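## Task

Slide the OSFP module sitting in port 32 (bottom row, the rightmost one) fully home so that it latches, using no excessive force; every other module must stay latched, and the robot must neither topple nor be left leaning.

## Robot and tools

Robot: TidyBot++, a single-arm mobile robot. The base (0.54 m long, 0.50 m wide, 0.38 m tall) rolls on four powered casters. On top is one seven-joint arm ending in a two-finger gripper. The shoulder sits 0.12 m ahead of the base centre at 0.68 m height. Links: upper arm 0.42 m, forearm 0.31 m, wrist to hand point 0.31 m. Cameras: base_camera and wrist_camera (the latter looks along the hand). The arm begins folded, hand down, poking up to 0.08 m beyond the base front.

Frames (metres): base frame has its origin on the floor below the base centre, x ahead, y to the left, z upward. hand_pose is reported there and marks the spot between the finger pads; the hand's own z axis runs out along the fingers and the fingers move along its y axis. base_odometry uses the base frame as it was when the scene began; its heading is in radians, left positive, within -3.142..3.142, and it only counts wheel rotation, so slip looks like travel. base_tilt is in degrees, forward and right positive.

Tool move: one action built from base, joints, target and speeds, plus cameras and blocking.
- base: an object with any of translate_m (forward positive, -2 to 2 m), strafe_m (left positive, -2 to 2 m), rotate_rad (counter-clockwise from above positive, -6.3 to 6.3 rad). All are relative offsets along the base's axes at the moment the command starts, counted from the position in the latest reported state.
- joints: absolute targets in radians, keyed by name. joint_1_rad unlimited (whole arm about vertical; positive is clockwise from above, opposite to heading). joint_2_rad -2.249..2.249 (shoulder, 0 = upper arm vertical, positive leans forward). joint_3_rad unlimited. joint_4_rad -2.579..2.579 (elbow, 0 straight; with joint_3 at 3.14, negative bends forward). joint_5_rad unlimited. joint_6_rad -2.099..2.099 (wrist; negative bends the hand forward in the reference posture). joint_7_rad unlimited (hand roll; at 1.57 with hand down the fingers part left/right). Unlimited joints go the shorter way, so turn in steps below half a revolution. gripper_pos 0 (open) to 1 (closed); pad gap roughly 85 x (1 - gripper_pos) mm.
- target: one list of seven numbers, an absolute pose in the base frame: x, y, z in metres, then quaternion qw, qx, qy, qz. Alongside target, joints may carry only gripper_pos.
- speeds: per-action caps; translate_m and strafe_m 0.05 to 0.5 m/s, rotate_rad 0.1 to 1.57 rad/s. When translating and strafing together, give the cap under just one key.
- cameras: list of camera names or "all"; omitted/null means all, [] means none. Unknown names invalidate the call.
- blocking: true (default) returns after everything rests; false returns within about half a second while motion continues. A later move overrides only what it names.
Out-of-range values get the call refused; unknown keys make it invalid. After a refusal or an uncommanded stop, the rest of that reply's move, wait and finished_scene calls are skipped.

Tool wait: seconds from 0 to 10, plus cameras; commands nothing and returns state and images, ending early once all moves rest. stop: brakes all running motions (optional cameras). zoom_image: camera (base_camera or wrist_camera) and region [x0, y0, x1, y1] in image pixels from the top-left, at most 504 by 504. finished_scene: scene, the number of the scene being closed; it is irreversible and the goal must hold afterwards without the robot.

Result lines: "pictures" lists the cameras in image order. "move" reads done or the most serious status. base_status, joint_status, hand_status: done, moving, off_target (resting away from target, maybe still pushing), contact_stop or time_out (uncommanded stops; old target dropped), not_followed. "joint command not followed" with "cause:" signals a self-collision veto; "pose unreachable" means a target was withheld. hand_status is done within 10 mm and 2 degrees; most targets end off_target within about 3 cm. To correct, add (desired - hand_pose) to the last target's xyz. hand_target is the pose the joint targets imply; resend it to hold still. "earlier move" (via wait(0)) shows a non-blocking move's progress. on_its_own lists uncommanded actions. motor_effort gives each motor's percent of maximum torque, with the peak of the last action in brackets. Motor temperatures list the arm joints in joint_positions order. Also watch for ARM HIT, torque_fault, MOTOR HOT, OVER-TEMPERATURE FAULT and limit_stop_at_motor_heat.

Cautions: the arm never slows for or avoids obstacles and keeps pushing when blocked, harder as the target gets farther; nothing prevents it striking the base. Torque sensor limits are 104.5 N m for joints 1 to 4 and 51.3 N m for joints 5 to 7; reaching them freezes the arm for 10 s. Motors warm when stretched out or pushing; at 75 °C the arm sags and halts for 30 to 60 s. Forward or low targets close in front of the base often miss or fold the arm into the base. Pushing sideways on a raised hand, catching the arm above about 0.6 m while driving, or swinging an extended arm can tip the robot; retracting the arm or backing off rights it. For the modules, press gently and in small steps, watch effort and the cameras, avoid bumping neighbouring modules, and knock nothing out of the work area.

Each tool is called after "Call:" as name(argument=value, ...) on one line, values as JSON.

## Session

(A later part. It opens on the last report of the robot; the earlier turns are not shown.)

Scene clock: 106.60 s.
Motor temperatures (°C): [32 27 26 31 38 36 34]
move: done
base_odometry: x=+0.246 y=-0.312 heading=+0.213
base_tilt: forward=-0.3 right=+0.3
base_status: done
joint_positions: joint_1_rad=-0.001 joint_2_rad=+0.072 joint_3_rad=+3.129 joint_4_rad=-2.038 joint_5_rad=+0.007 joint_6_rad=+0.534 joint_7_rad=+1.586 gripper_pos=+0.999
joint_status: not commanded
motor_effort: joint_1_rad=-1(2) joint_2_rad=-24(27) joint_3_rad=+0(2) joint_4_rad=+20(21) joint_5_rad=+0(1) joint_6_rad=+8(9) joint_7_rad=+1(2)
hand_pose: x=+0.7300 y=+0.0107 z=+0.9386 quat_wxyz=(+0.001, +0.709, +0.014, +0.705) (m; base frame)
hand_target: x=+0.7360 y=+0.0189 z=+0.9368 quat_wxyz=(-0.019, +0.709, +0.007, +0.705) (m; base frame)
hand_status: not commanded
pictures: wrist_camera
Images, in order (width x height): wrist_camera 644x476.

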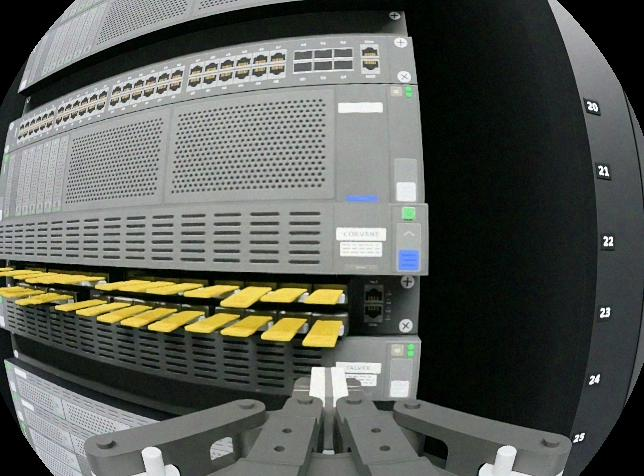

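Call:
move(base={"translate_m":0.019}, joints={"joint_2_rad":0.076}, speeds={"translate_m":0.05}, cameras=["wrist_camera"])

Call:
zoom_image(camera="wrist_camera", region=[280, 300, 380, 400])

Scene clock: 109.17 s.
Motor temperatures (°C): [32 27 26 31 38 36 34]
move: done
base_odometry: x=+0.265 y=-0.308 heading=+0.213
base_tilt: forward=-0.3 right=+0.2
base_status: done
joint_positions: joint_1_rad=-0.001 joint_2_rad=+0.069 joint_3_rad=+3.129 joint_4_rad=-2.038 joint_5_rad=+0.007 joint_6_rad=+0.534 joint_7_rad=+1.586 gripper_pos=+0.999
joint_status: all done
motor_effort: joint_1_rad=-1(1) joint_2_rad=-24(27) joint_3_rad=-1(1) joint_4_rad=+21(22) joint_5_rad=+0(1) joint_6_rad=+9(9) joint_7_rad=+1(2)
hand_pose: x=+0.7295 y=+0.0107 z=+0.9400 quat_wxyz=(+0.001, +0.708, +0.014, +0.706) (m; base frame)
hand_target: x=+0.7329 y=+0.0189 z=+0.9442 quat_wxyz=(-0.019, +0.705, +0.007, +0.709) (m; base frame)
hand_status: not commanded
pictures: wrist_camera
Images, in order (width x height): wrist_camera 644x476.

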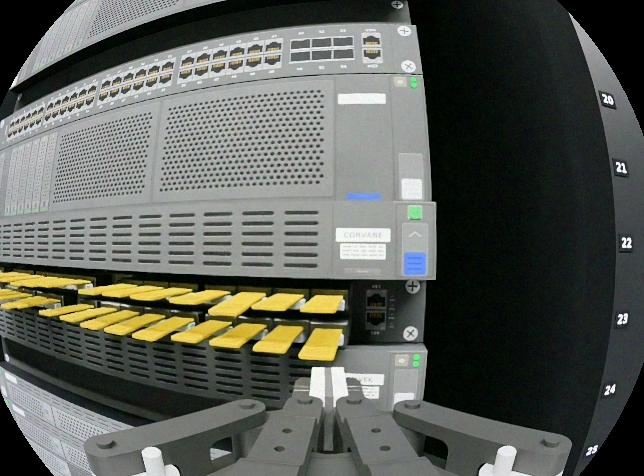

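Scaled by 5.040.

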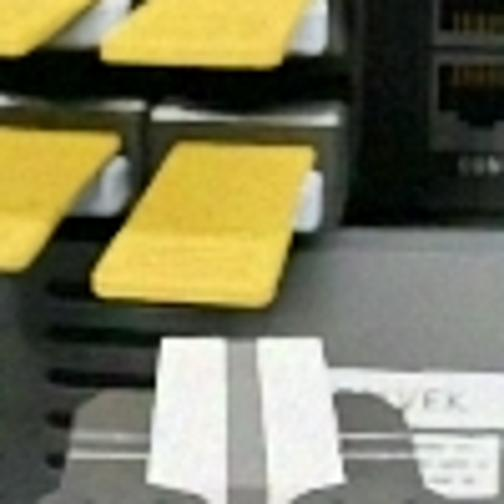

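Call:
move(base={"translate_m":0.005}, speeds={"translate_m":0.05}, cameras=["wrist_camera"])

Call:
zoom_image(camera="wrist_camera", region=[280, 300, 380, 400])

Scene clock: 111.10 s.
Motor temperatures (°C): [32 27 26 31 38 36 34]
move: done
base_odometry: x=+0.270 y=-0.307 heading=+0.212
base_tilt: forward=-0.3 right=+0.3
base_status: done
joint_positions: joint_1_rad=-0.001 joint_2_rad=+0.069 joint_3_rad=+3.129 joint_4_rad=-2.038 joint_5_rad=+0.007 joint_6_rad=+0.534 joint_7_rad=+1.586 gripper_pos=+0.999
joint_status: not commanded
motor_effort: joint_1_rad=-1(1) joint_2_rad=-24(28) joint_3_rad=-1(1) joint_4_rad=+21(22) joint_5_rad=+0(1) joint_6_rad=+8(9) joint_7_rad=+1(2)
hand_pose: x=+0.7295 y=+0.0107 z=+0.9400 quat_wxyz=(+0.001, +0.708, +0.014, +0.706) (m; base frame)
hand_target: x=+0.7329 y=+0.0189 z=+0.9442 quat_wxyz=(-0.019, +0.705, +0.007, +0.709) (m; base frame)
hand_status: not commanded
pictures: wrist_camera
Images, in order (width x height): wrist_camera 644x476.

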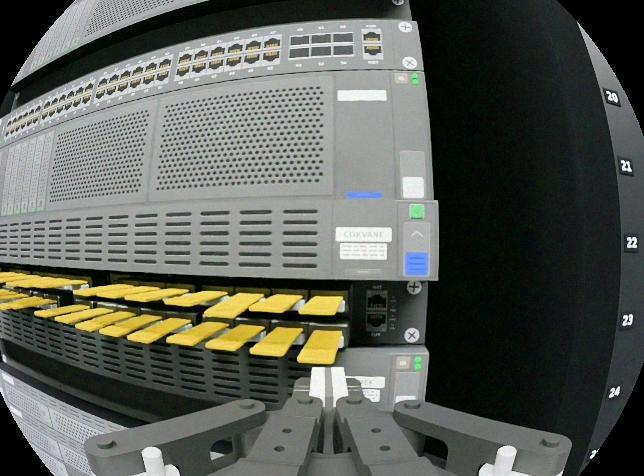

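Scaled by 5.040.

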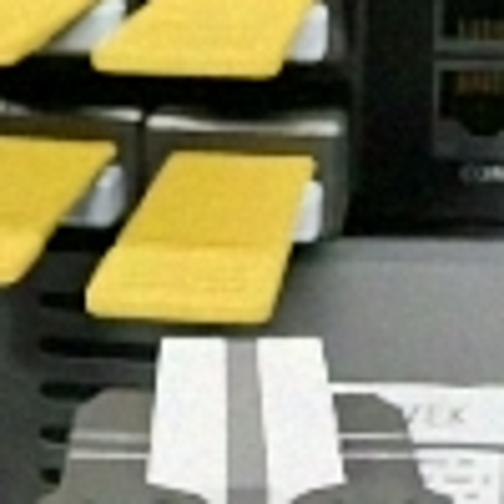

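Call:
move(base={"translate_m":0.004}, speeds={"translate_m":0.05}, cameras=["wrist_camera"])

Call:
zoom_image(camera="wrist_camera", region=[280, 300, 380, 400])

Scene clock: 112.97 s.
Motor temperatures (°C): [32 27 26 31 38 36 34]
move: done
base_odometry: x=+0.274 y=-0.306 heading=+0.212
base_tilt: forward=-0.4 right=+0.2
base_status: done
joint_positions: joint_1_rad=-0.001 joint_2_rad=+0.069 joint_3_rad=+3.129 joint_4_rad=-2.038 joint_5_rad=+0.007 joint_6_rad=+0.534 joint_7_rad=+1.586 gripper_pos=+0.999
joint_status: not commanded
motor_effort: joint_1_rad=-1(1) joint_2_rad=-24(27) joint_3_rad=-1(1) joint_4_rad=+21(22) joint_5_rad=+0(1) joint_6_rad=+9(9) joint_7_rad=+1(2)
hand_pose: x=+0.7295 y=+0.0107 z=+0.9401 quat_wxyz=(+0.001, +0.708, +0.014, +0.706) (m; base frame)
hand_target: x=+0.7329 y=+0.0189 z=+0.9442 quat_wxyz=(-0.019, +0.705, +0.007, +0.709) (m; base frame)
hand_status: not commanded
pictures: wrist_camera
Images, in order (width x height): wrist_camera 644x476.

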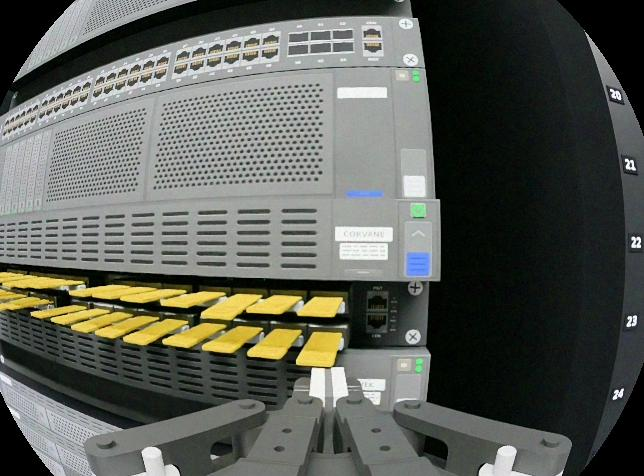

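Scaled by 5.040.

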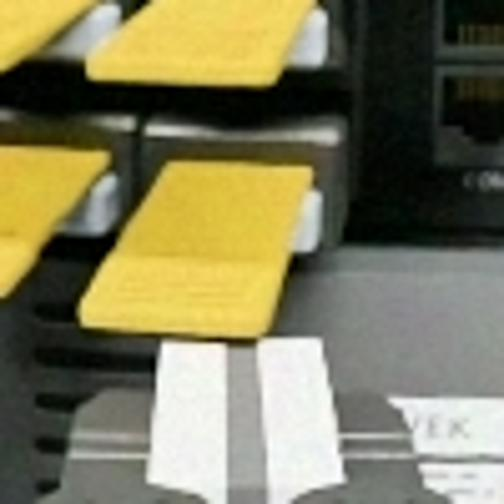

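Call:
move(base={"translate_m":0.004}, speeds={"translate_m":0.05}, cameras=["wrist_camera"])

Call:
zoom_image(camera="wrist_camera", region=[280, 300, 380, 400])

Scene clock: 117.13 s.
Motor temperatures (°C): [32 27 26 31 38 36 34]
move: done
base_odometry: x=+0.278 y=-0.305 heading=+0.212
base_tilt: forward=-0.3 right=+0.3
base_status: done
joint_positions: joint_1_rad=-0.001 joint_2_rad=+0.069 joint_3_rad=+3.129 joint_4_rad=-2.038 joint_5_rad=+0.007 joint_6_rad=+0.534 joint_7_rad=+1.586 gripper_pos=+0.999
joint_status: not commanded
motor_effort: joint_1_rad=-1(1) joint_2_rad=-24(28) joint_3_rad=+0(1) joint_4_rad=+21(22) joint_5_rad=+0(1) joint_6_rad=+8(9) joint_7_rad=+1(1)
hand_pose: x=+0.7295 y=+0.0107 z=+0.9401 quat_wxyz=(+0.001, +0.708, +0.014, +0.706) (m; base frame)
hand_target: x=+0.7329 y=+0.0189 z=+0.9442 quat_wxyz=(-0.019, +0.705, +0.007, +0.709) (m; base frame)
hand_status: not commanded
pictures: wrist_camera
Images, in order (width x height): wrist_camera 644x476.

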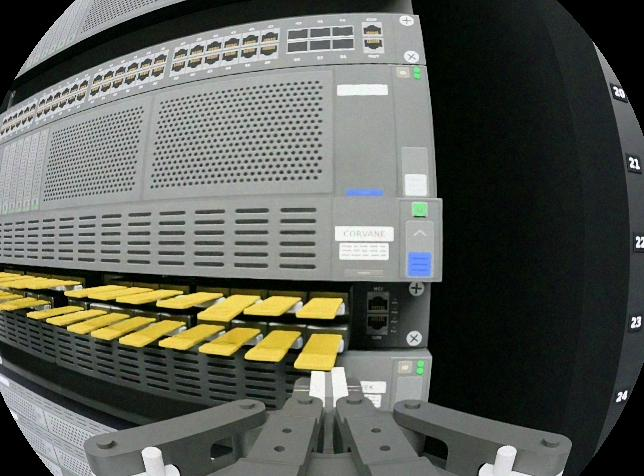

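Scaled by 5.040.

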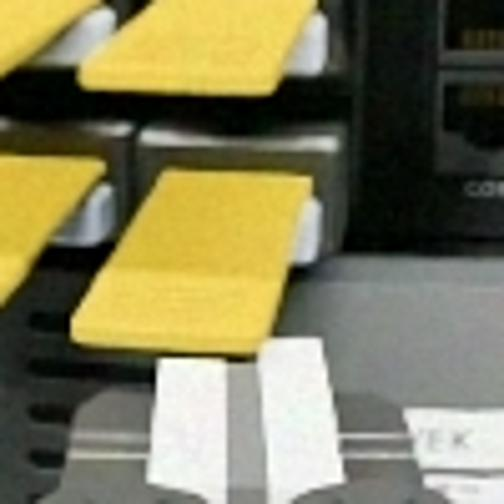

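Call:
move(base={"translate_m":0.006}, speeds={"translate_m":0.05}, cameras=["wrist_camera"])

Call:
zoom_image(camera="wrist_camera", region=[280, 300, 380, 400])

Scene clock: 119.43 s.
Motor temperatures (°C): [32 27 26 31 38 36 34]
move: done
base_odometry: x=+0.284 y=-0.304 heading=+0.212
base_tilt: forward=-0.3 right=+0.3
base_status: done
joint_positions: joint_1_rad=-0.001 joint_2_rad=+0.070 joint_3_rad=+3.129 joint_4_rad=-2.038 joint_5_rad=+0.007 joint_6_rad=+0.534 joint_7_rad=+1.586 gripper_pos=+0.999
joint_status: not commanded
motor_effort: joint_1_rad=-1(1) joint_2_rad=-24(28) joint_3_rad=-1(1) joint_4_rad=+21(22) joint_5_rad=+0(1) joint_6_rad=+8(9) joint_7_rad=+0(2)
hand_pose: x=+0.7295 y=+0.0107 z=+0.9400 quat_wxyz=(+0.001, +0.708, +0.014, +0.706) (m; base frame)
hand_target: x=+0.7329 y=+0.0189 z=+0.9442 quat_wxyz=(-0.019, +0.705, +0.007, +0.709) (m; base frame)
hand_status: not commanded
pictures: wrist_camera
Images, in order (width x height): wrist_camera 644x476.

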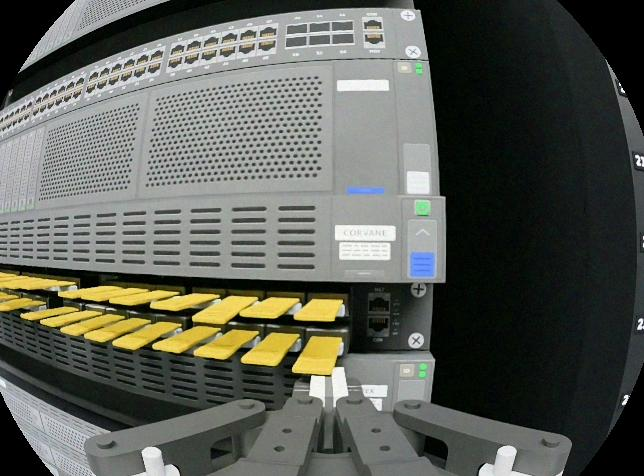

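Scaled by 5.040.

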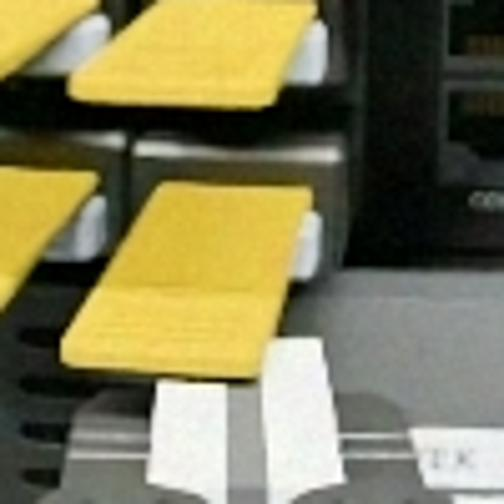

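Call:
move(base={"translate_m":0.004}, speeds={"translate_m":0.05}, cameras=["wrist_camera"])

Call:
zoom_image(camera="wrist_camera", region=[280, 300, 380, 400])

Call:
move(base={"translate_m":0.004}, speeds={"translate_m":0.05}, cameras=["wrist_camera"])

Call:
zoom_image(camera="wrist_camera", region=[280, 300, 380, 400])

Scene clock: 122.77 s.
Motor temperatures (°C): [32 27 26 31 38 36 34]
move: done
base_odometry: x=+0.288 y=-0.304 heading=+0.212
base_tilt: forward=-0.3 right=+0.2
base_status: done
joint_positions: joint_1_rad=-0.001 joint_2_rad=+0.070 joint_3_rad=+3.129 joint_4_rad=-2.038 joint_5_rad=+0.007 joint_6_rad=+0.534 joint_7_rad=+1.586 gripper_pos=+0.999
joint_status: not commanded
motor_effort: joint_1_rad=-1(1) joint_2_rad=-25(29) joint_3_rad=-1(1) joint_4_rad=+21(21) joint_5_rad=+0(1) joint_6_rad=+9(9) joint_7_rad=+0(2)
hand_pose: x=+0.7295 y=+0.0107 z=+0.9401 quat_wxyz=(+0.001, +0.708, +0.014, +0.706) (m; base frame)
hand_target: x=+0.7329 y=+0.0189 z=+0.9442 quat_wxyz=(-0.019, +0.705, +0.007, +0.709) (m; base frame)
hand_status: not commanded
pictures: wrist_camera
Images, in order (width x height): wrist_camera 644x476.

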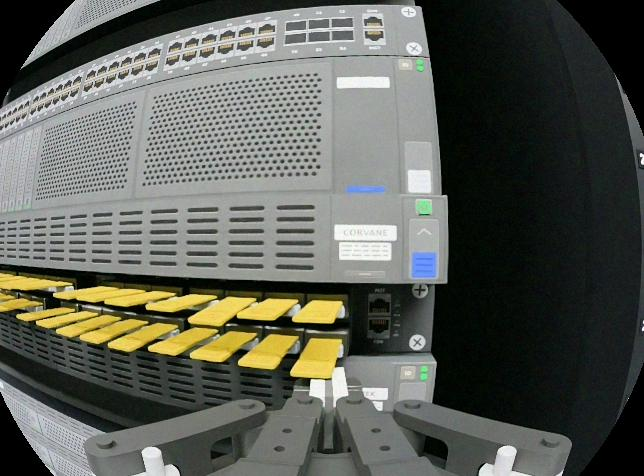

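Scaled by 5.040.

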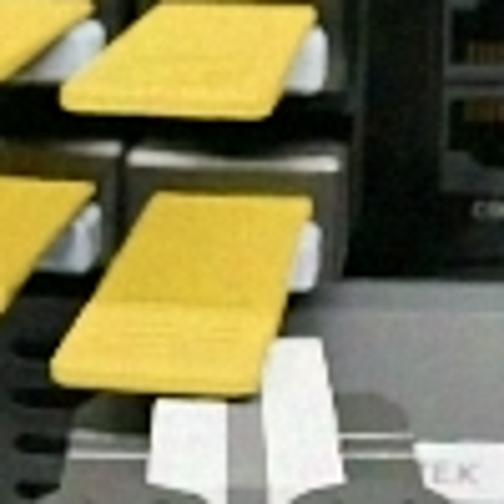

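Scene clock: 123.33 s.
Motor temperatures (°C): [32 27 26 31 38 36 34]
move: done
base_odometry: x=+0.292 y=-0.303 heading=+0.212
base_tilt: forward=-0.3 right=+0.3
base_status: done
joint_positions: joint_1_rad=-0.001 joint_2_rad=+0.070 joint_3_rad=+3.129 joint_4_rad=-2.038 joint_5_rad=+0.007 joint_6_rad=+0.534 joint_7_rad=+1.586 gripper_pos=+0.999
joint_status: not commanded
motor_effort: joint_1_rad=-1(1) joint_2_rad=-24(27) joint_3_rad=-1(1) joint_4_rad=+20(21) joint_5_rad=+0(1) joint_6_rad=+9(9) joint_7_rad=+2(2)
hand_pose: x=+0.7295 y=+0.0107 z=+0.9401 quat_wxyz=(+0.001, +0.708, +0.014, +0.706) (m; base frame)
hand_target: x=+0.7329 y=+0.0189 z=+0.9442 quat_wxyz=(-0.019, +0.705, +0.007, +0.709) (m; base frame)
hand_status: not commanded
pictures: wrist_camera
Images, in order (width x height): wrist_camera 644x476.

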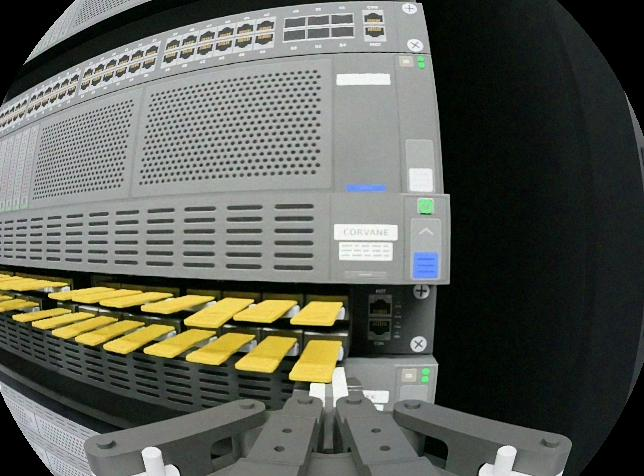

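Scaled by 5.040.

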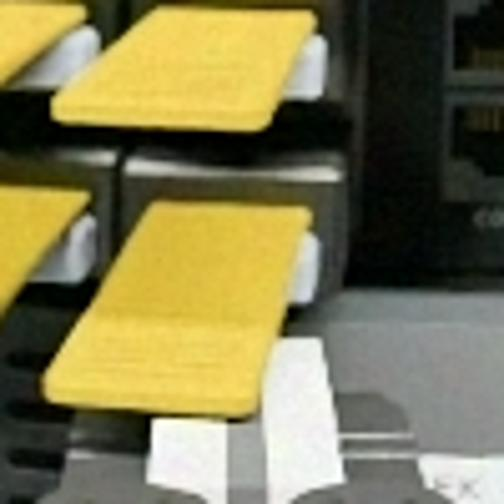

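Call:
move(base={"translate_m":0.005}, speeds={"translate_m":0.05}, cameras=["wrist_camera"])

Call:
zoom_image(camera="wrist_camera", region=[280, 300, 380, 400])

Scene clock: 128.33 s.
Motor temperatures (°C): [32 27 26 31 38 36 34]
move: done
base_odometry: x=+0.297 y=-0.302 heading=+0.212
base_tilt: forward=-0.4 right=+0.3
base_status: done
joint_positions: joint_1_rad=-0.001 joint_2_rad=+0.070 joint_3_rad=+3.129 joint_4_rad=-2.037 joint_5_rad=+0.007 joint_6_rad=+0.534 joint_7_rad=+1.586 gripper_pos=+0.999
joint_status: not commanded
motor_effort: joint_1_rad=-1(1) joint_2_rad=-24(28) joint_3_rad=-1(1) joint_4_rad=+21(22) joint_5_rad=+1(1) joint_6_rad=+9(9) joint_7_rad=+0(2)
hand_pose: x=+0.7295 y=+0.0107 z=+0.9402 quat_wxyz=(+0.001, +0.708, +0.014, +0.706) (m; base frame)
hand_target: x=+0.7329 y=+0.0189 z=+0.9442 quat_wxyz=(-0.019, +0.705, +0.007, +0.709) (m; base frame)
hand_status: not commanded
pictures: wrist_camera
Images, in order (width x height): wrist_camera 644x476.

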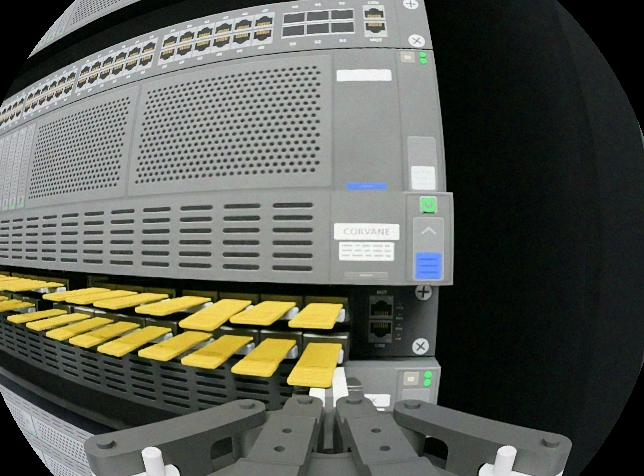

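Scaled by 5.040.

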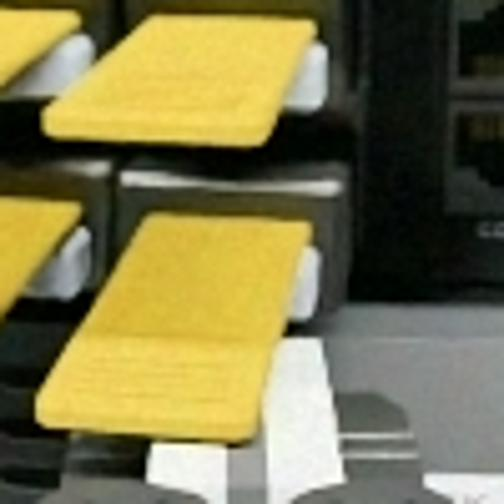

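Call:
move(base={"translate_m":0.004,"strafe_m":0.001}, speeds={"translate_m":0.05}, cameras=["wrist_camera"])

Call:
zoom_image(camera="wrist_camera", region=[280, 300, 380, 400])

Scene clock: 130.77 s.
Motor temperatures (°C): [32 27 26 31 38 36 34]
move: done
base_odometry: x=+0.301 y=-0.300 heading=+0.212
base_tilt: forward=-0.3 right=+0.2
base_status: done
joint_positions: joint_1_rad=-0.001 joint_2_rad=+0.070 joint_3_rad=+3.129 joint_4_rad=-2.037 joint_5_rad=+0.007 joint_6_rad=+0.534 joint_7_rad=+1.586 gripper_pos=+0.999
joint_status: not commanded
motor_effort: joint_1_rad=-1(2) joint_2_rad=-24(28) joint_3_rad=-1(2) joint_4_rad=+21(21) joint_5_rad=+0(1) joint_6_rad=+8(9) joint_7_rad=+1(2)
hand_pose: x=+0.7295 y=+0.0107 z=+0.9402 quat_wxyz=(+0.001, +0.708, +0.014, +0.706) (m; base frame)
hand_target: x=+0.7329 y=+0.0189 z=+0.9442 quat_wxyz=(-0.019, +0.705, +0.007, +0.709) (m; base frame)
hand_status: not commanded
pictures: wrist_camera
Images, in order (width x height): wrist_camera 644x476.

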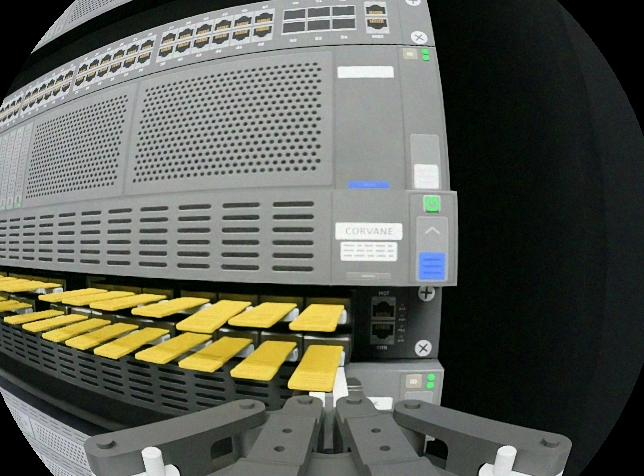

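Scaled by 5.040.

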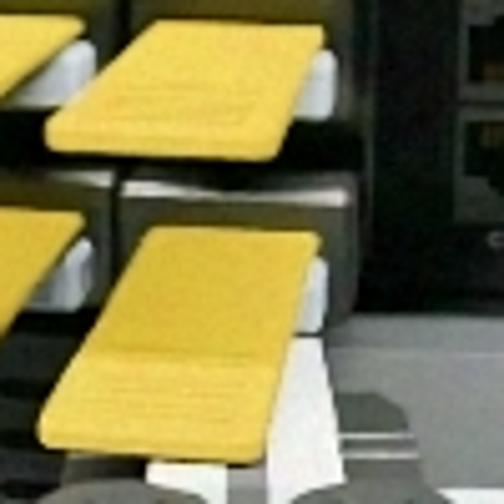

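Call:
move(joints={"joint_2_rad":0.062}, cameras=[])

Call:
move(base={"translate_m":0.003}, speeds={"translate_m":0.05}, cameras=["wrist_camera"])

Call:
zoom_image(camera="wrist_camera", region=[280, 300, 380, 400])

Scene clock: 134.13 s.
Motor temperatures (°C): [32 27 26 31 38 36 34]
move: done
base_odometry: x=+0.301 y=-0.300 heading=+0.212
base_tilt: forward=-0.4 right=+0.2
base_status: not commanded
joint_positions: joint_1_rad=-0.001 joint_2_rad=+0.066 joint_3_rad=+3.129 joint_4_rad=-2.037 joint_5_rad=+0.007 joint_6_rad=+0.534 joint_7_rad=+1.586 gripper_pos=+0.999
joint_status: all done
motor_effort: joint_1_rad=-1(1) joint_2_rad=-24(25) joint_3_rad=+0(1) joint_4_rad=+21(21) joint_5_rad=+0(1) joint_6_rad=+9(9) joint_7_rad=+1(2)
hand_pose: x=+0.7287 y=+0.0107 z=+0.9422 quat_wxyz=(+0.001, +0.707, +0.014, +0.707) (m; base frame)
hand_target: x=+0.7291 y=+0.0189 z=+0.9527 quat_wxyz=(-0.019, +0.700, +0.007, +0.714) (m; base frame)
hand_status: not commanded
pictures: none
No camera images: "cameras" was empty.

Scene clock: 134.67 s.
Motor temperatures (°C): [32 27 26 31 38 36 34]
move: done
base_odometry: x=+0.304 y=-0.300 heading=+0.211
base_tilt: forward=-0.3 right=+0.2
base_status: done
joint_positions: joint_1_rad=-0.001 joint_2_rad=+0.065 joint_3_rad=+3.129 joint_4_rad=-2.037 joint_5_rad=+0.007 joint_6_rad=+0.534 joint_7_rad=+1.586 gripper_pos=+0.999
joint_status: not commanded
motor_effort: joint_1_rad=-1(1) joint_2_rad=-24(27) joint_3_rad=-1(1) joint_4_rad=+21(22) joint_5_rad=+1(1) joint_6_rad=+9(9) joint_7_rad=+1(2)
hand_pose: x=+0.7284 y=+0.0107 z=+0.9428 quat_wxyz=(+0.001, +0.706, +0.014, +0.708) (m; base frame)
hand_target: x=+0.7291 y=+0.0189 z=+0.9527 quat_wxyz=(-0.019, +0.700, +0.007, +0.714) (m; base frame)
hand_status: not commanded
pictures: wrist_camera
Images, in order (width x height): wrist_camera 644x476.

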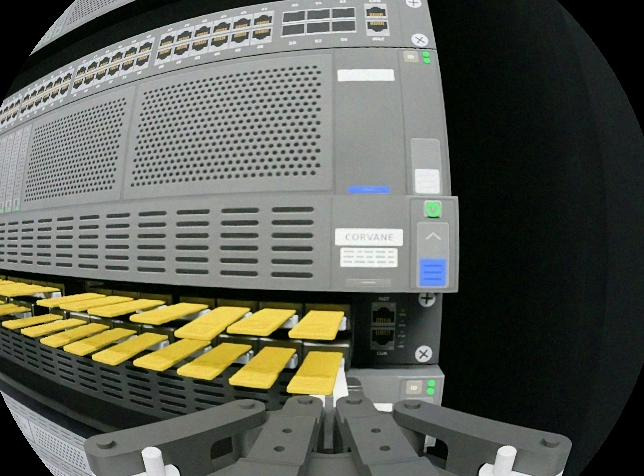

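Scaled by 5.040.

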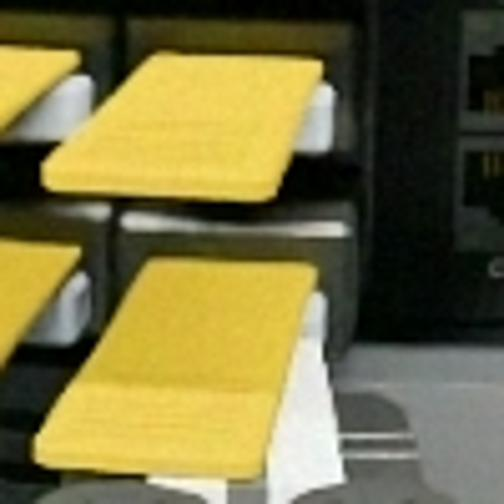

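Call:
move(base={"translate_m":0.003}, joints={"joint_2_rad":0.066}, speeds={"translate_m":0.05}, cameras=["wrist_camera"])

Call:
zoom_image(camera="wrist_camera", region=[280, 300, 380, 400])

Call:
move(base={"translate_m":0.003}, speeds={"translate_m":0.05}, cameras=["wrist_camera"])

Call:
zoom_image(camera="wrist_camera", region=[280, 300, 380, 400])

Scene clock: 138.30 s.
Motor temperatures (°C): [32 27 26 31 38 36 34]
move: done
base_odometry: x=+0.307 y=-0.299 heading=+0.211
base_tilt: forward=-0.3 right=+0.2
base_status: done
joint_positions: joint_1_rad=-0.001 joint_2_rad=+0.065 joint_3_rad=+3.129 joint_4_rad=-2.037 joint_5_rad=+0.007 joint_6_rad=+0.534 joint_7_rad=+1.586 gripper_pos=+0.999
joint_status: all done
motor_effort: joint_1_rad=+0(1) joint_2_rad=-23(27) joint_3_rad=-1(1) joint_4_rad=+21(22) joint_5_rad=+0(1) joint_6_rad=+9(9) joint_7_rad=+1(2)
hand_pose: x=+0.7284 y=+0.0107 z=+0.9429 quat_wxyz=(+0.001, +0.706, +0.014, +0.708) (m; base frame)
hand_target: x=+0.7302 y=+0.0189 z=+0.9503 quat_wxyz=(-0.019, +0.702, +0.007, +0.712) (m; base frame)
hand_status: not commanded
pictures: wrist_camera
Images, in order (width x height): wrist_camera 644x476.

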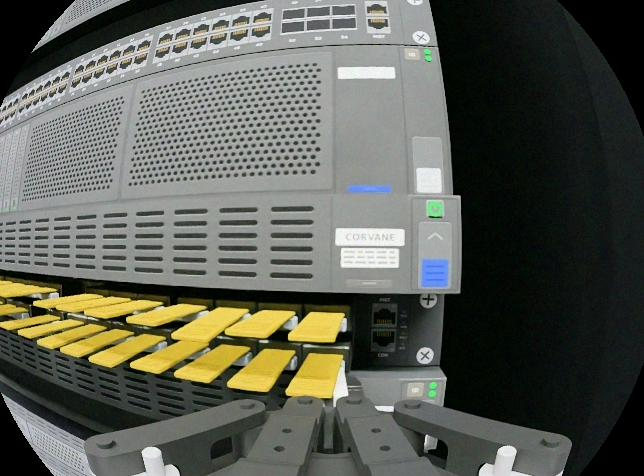

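Scaled by 5.040.

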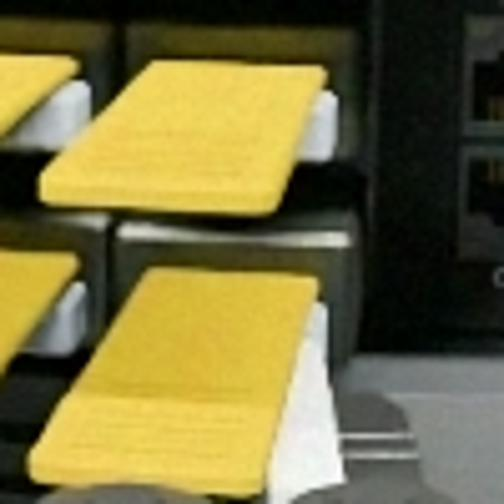

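Scene clock: 138.80 s.
Motor temperatures (°C): [32 27 26 31 38 36 34]
move: done
base_odometry: x=+0.310 y=-0.298 heading=+0.211
base_tilt: forward=-0.4 right=+0.2
base_status: done
joint_positions: joint_1_rad=-0.001 joint_2_rad=+0.062 joint_3_rad=+3.129 joint_4_rad=-2.038 joint_5_rad=+0.007 joint_6_rad=+0.534 joint_7_rad=+1.586 gripper_pos=+0.999
joint_status: not commanded
motor_effort: joint_1_rad=+0(1) joint_2_rad=-23(25) joint_3_rad=+0(1) joint_4_rad=+24(29) joint_5_rad=+0(1) joint_6_rad=+10(12) joint_7_rad=+1(2)
hand_pose: x=+0.7275 y=+0.0107 z=+0.9441 quat_wxyz=(+0.001, +0.706, +0.014, +0.708) (m; base frame)
hand_target: x=+0.7302 y=+0.0189 z=+0.9503 quat_wxyz=(-0.019, +0.702, +0.007, +0.712) (m; base frame)
hand_status: not commanded
pictures: wrist_camera
Images, in order (width x height): wrist_camera 644x476.

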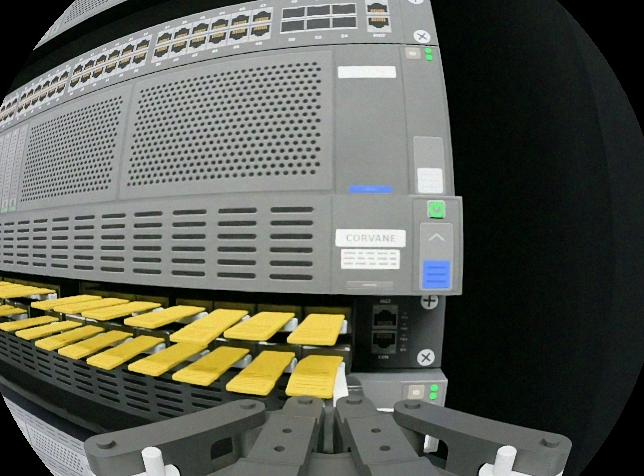

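Scaled by 5.040.

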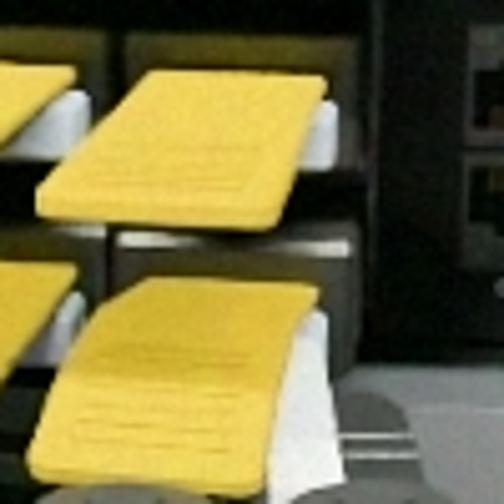

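Call:
move(base={"translate_m":0.002}, speeds={"translate_m":0.05}, cameras=["wrist_camera"])

Call:
zoom_image(camera="wrist_camera", region=[270, 320, 350, 400])

Scene clock: 141.13 s.
Motor temperatures (°C): [32 27 26 31 38 36 34]
move: done
base_odometry: x=+0.312 y=-0.298 heading=+0.211
base_tilt: forward=-0.3 right=+0.3
base_status: done
joint_positions: joint_1_rad=-0.001 joint_2_rad=+0.060 joint_3_rad=+3.129 joint_4_rad=-2.040 joint_5_rad=+0.007 joint_6_rad=+0.534 joint_7_rad=+1.586 gripper_pos=+0.999
joint_status: not commanded
motor_effort: joint_1_rad=+0(2) joint_2_rad=-23(24) joint_3_rad=+0(1) joint_4_rad=+25(29) joint_5_rad=+0(1) joint_6_rad=+11(11) joint_7_rad=+1(2)
hand_pose: x=+0.7267 y=+0.0107 z=+0.9447 quat_wxyz=(+0.001, +0.705, +0.014, +0.709) (m; base frame)
hand_target: x=+0.7302 y=+0.0189 z=+0.9503 quat_wxyz=(-0.019, +0.702, +0.007, +0.712) (m; base frame)
hand_status: not commanded
pictures: wrist_camera
Images, in order (width x height): wrist_camera 644x476.

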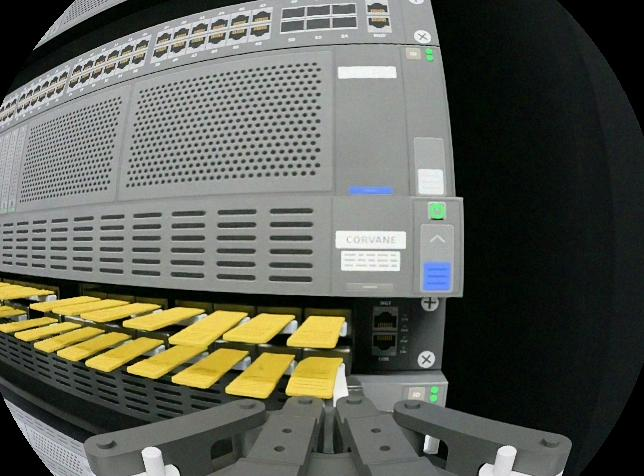

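Scaled by 6.300.

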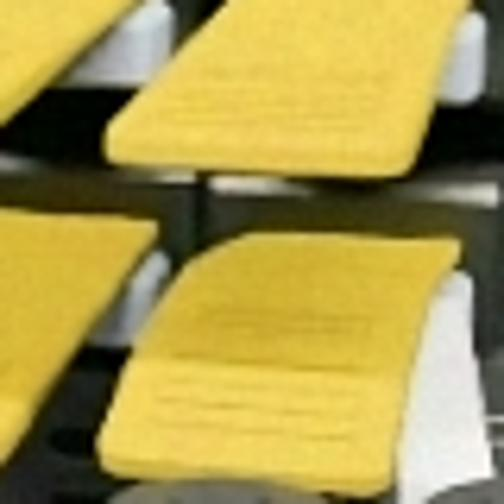

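Call:
move(base={"translate_m":0.002}, speeds={"translate_m":0.05}, cameras=["wrist_camera"])

Call:
zoom_image(camera="wrist_camera", region=[270, 320, 350, 400])

Scene clock: 144.17 s.
Motor temperatures (°C): [32 27 26 31 38 36 34]
move: done
base_odometry: x=+0.313 y=-0.297 heading=+0.211
base_tilt: forward=-0.4 right=+0.2
base_status: done
joint_positions: joint_1_rad=-0.001 joint_2_rad=+0.058 joint_3_rad=+3.129 joint_4_rad=-2.040 joint_5_rad=+0.007 joint_6_rad=+0.534 joint_7_rad=+1.586 gripper_pos=+0.999
joint_status: not commanded
motor_effort: joint_1_rad=+0(1) joint_2_rad=-23(24) joint_3_rad=+0(1) joint_4_rad=+25(30) joint_5_rad=+0(1) joint_6_rad=+11(12) joint_7_rad=+1(2)
hand_pose: x=+0.7260 y=+0.0107 z=+0.9455 quat_wxyz=(+0.001, +0.705, +0.014, +0.709) (m; base frame)
hand_target: x=+0.7302 y=+0.0189 z=+0.9503 quat_wxyz=(-0.019, +0.702, +0.007, +0.712) (m; base frame)
hand_status: not commanded
pictures: wrist_camera
Images, in order (width x height): wrist_camera 644x476.

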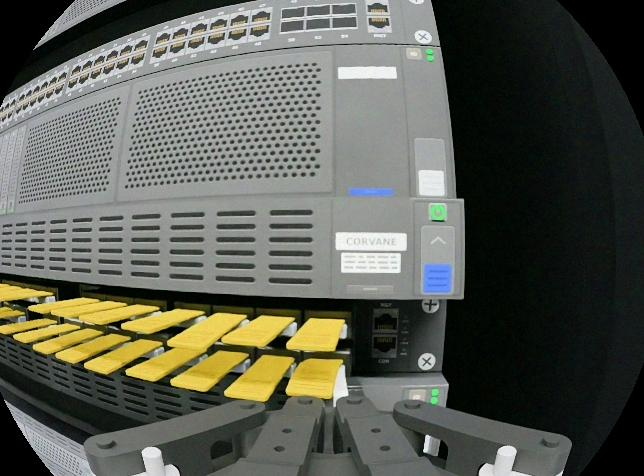

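Scaled by 6.300.

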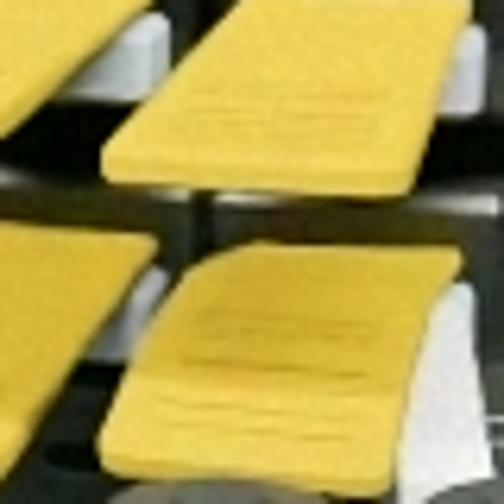

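Call:
move(base={"translate_m":0.003}, speeds={"translate_m":0.05}, cameras=["wrist_camera"])

Call:
zoom_image(camera="wrist_camera", region=[270, 320, 350, 400])

Scene clock: 147.17 s.
Motor temperatures (°C): [32 27 26 31 38 36 34]
move: done
base_odometry: x=+0.316 y=-0.297 heading=+0.211
base_tilt: forward=-0.3 right=+0.3
base_status: done
joint_positions: joint_1_rad=-0.001 joint_2_rad=+0.051 joint_3_rad=+3.129 joint_4_rad=-2.046 joint_5_rad=+0.007 joint_6_rad=+0.534 joint_7_rad=+1.586 gripper_pos=+0.999
joint_status: not commanded
motor_effort: joint_1_rad=-1(1) joint_2_rad=-20(25) joint_3_rad=+0(1) joint_4_rad=+26(32) joint_5_rad=+1(1) joint_6_rad=+10(12) joint_7_rad=+1(2)
hand_pose: x=+0.7234 y=+0.0107 z=+0.9464 quat_wxyz=(+0.001, +0.704, +0.014, +0.710) (m; base frame)
hand_target: x=+0.7302 y=+0.0189 z=+0.9503 quat_wxyz=(-0.019, +0.702, +0.007, +0.712) (m; base frame)
hand_status: not commanded
pictures: wrist_camera
Images, in order (width x height): wrist_camera 644x476.

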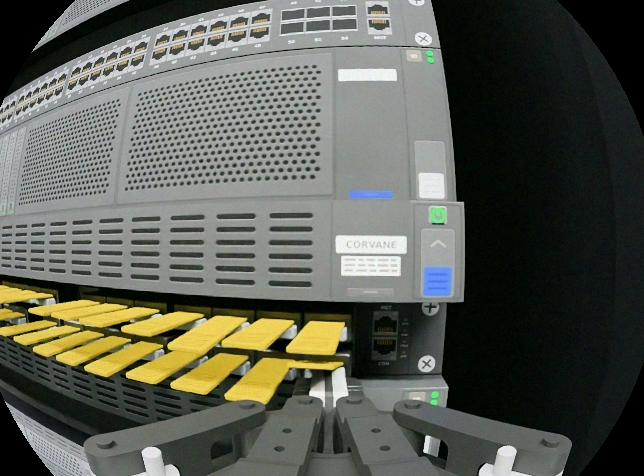

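Scaled by 6.300.

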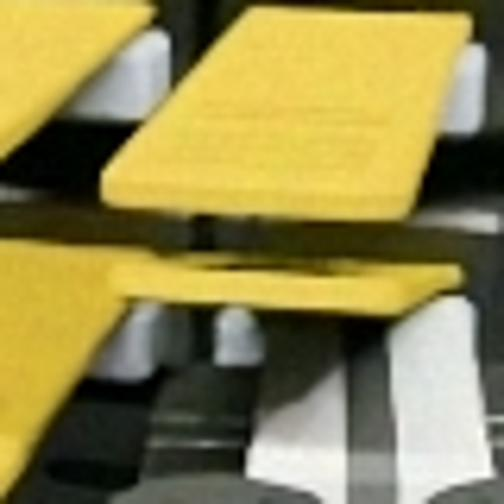

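Call:
move(base={"translate_m":-0.045}, speeds={"translate_m":0.1}, cameras=["wrist_camera"])

Call:
zoom_image(camera="wrist_camera", region=[280, 300, 380, 400])

Call:
zoom_image(camera="wrist_camera", region=[295, 320, 355, 370])

Scene clock: 149.77 s.
Motor temperatures (°C): [32 27 26 31 38 36 34]
move: done
base_odometry: x=+0.272 y=-0.306 heading=+0.211
base_tilt: forward=-0.4 right=+0.2
base_status: done
joint_positions: joint_1_rad=-0.001 joint_2_rad=+0.059 joint_3_rad=+3.129 joint_4_rad=-2.033 joint_5_rad=+0.007 joint_6_rad=+0.534 joint_7_rad=+1.586 gripper_pos=+0.999
joint_status: not commanded
motor_effort: joint_1_rad=-1(1) joint_2_rad=-23(26) joint_3_rad=-1(1) joint_4_rad=+21(25) joint_5_rad=+0(1) joint_6_rad=+9(10) joint_7_rad=+1(2)
hand_pose: x=+0.7275 y=+0.0107 z=+0.9495 quat_wxyz=(+0.001, +0.702, +0.014, +0.712) (m; base frame)
hand_target: x=+0.7302 y=+0.0189 z=+0.9503 quat_wxyz=(-0.019, +0.702, +0.007, +0.712) (m; base frame)
hand_status: not commanded
pictures: wrist_camera
Images, in order (width x height): wrist_camera 644x476.

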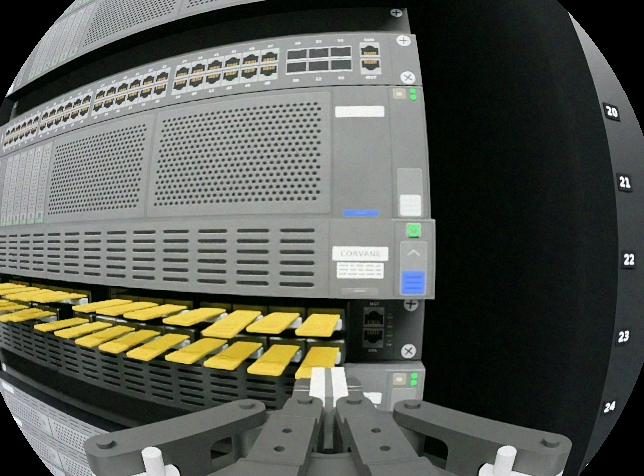

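Scaled by 5.040.

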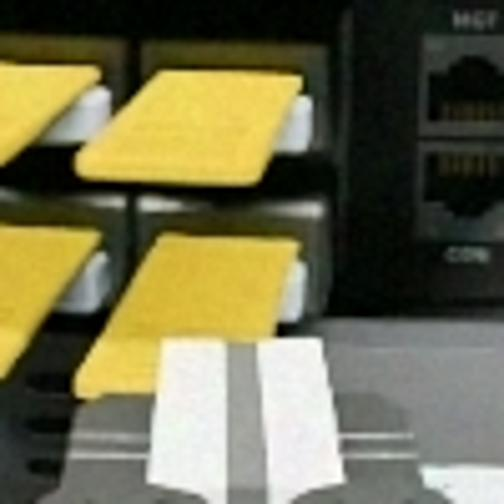

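Scaled by 8.400.

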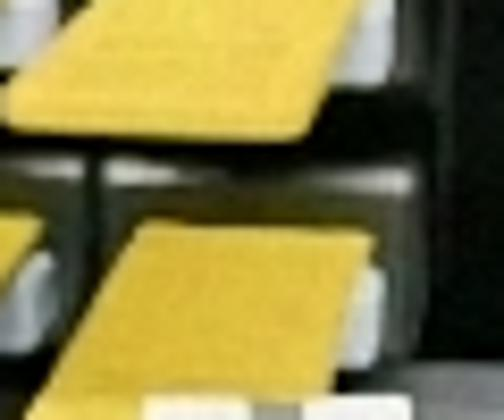

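Call:
move(base={"translate_m":-0.02}, speeds={"translate_m":0.1}, cameras=["wrist_camera"])

Call:
zoom_image(camera="wrist_camera", region=[220, 300, 360, 390])

Call:
zoom_image(camera="wrist_camera", region=[280, 310, 350, 370])

Scene clock: 154.07 s.
Motor temperatures (°C): [32 27 26 31 38 36 34]
move: done
base_odometry: x=+0.253 y=-0.311 heading=+0.211
base_tilt: forward=-0.3 right=+0.2
base_status: done
joint_positions: joint_1_rad=-0.001 joint_2_rad=+0.056 joint_3_rad=+3.129 joint_4_rad=-2.033 joint_5_rad=+0.007 joint_6_rad=+0.534 joint_7_rad=+1.586 gripper_pos=+0.999
joint_status: not commanded
motor_effort: joint_1_rad=-1(1) joint_2_rad=-24(27) joint_3_rad=+0(1) joint_4_rad=+21(22) joint_5_rad=+0(1) joint_6_rad=+9(9) joint_7_rad=+0(2)
hand_pose: x=+0.7266 y=+0.0107 z=+0.9515 quat_wxyz=(+0.001, +0.701, +0.014, +0.713) (m; base frame)
hand_target: x=+0.7302 y=+0.0189 z=+0.9503 quat_wxyz=(-0.019, +0.702, +0.007, +0.712) (m; base frame)
hand_status: not commanded
pictures: wrist_camera
Images, in order (width x height): wrist_camera 644x476.

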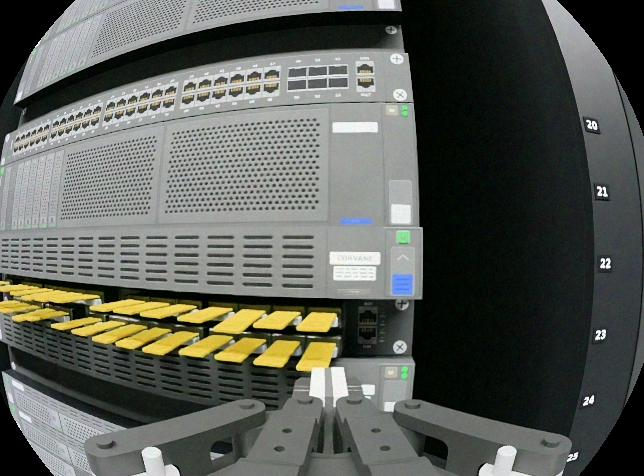

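Scaled by 3.600.

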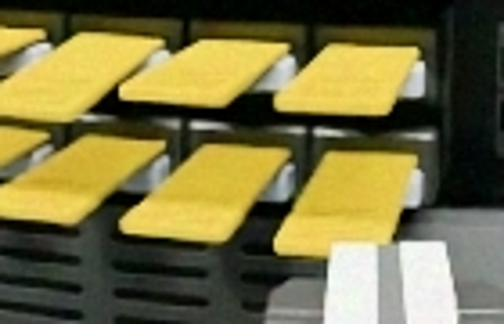

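Scaled by 7.200.

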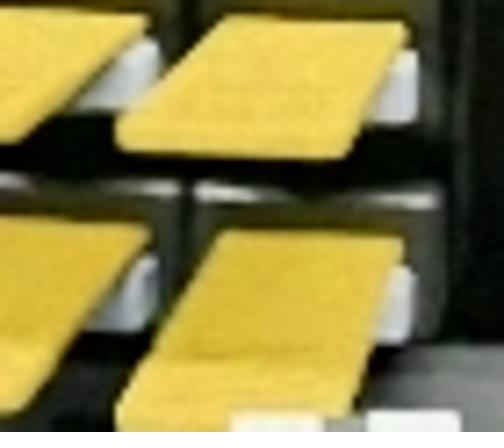

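Call:
finished_scene(scene=3)

The scene is finished: the task was done.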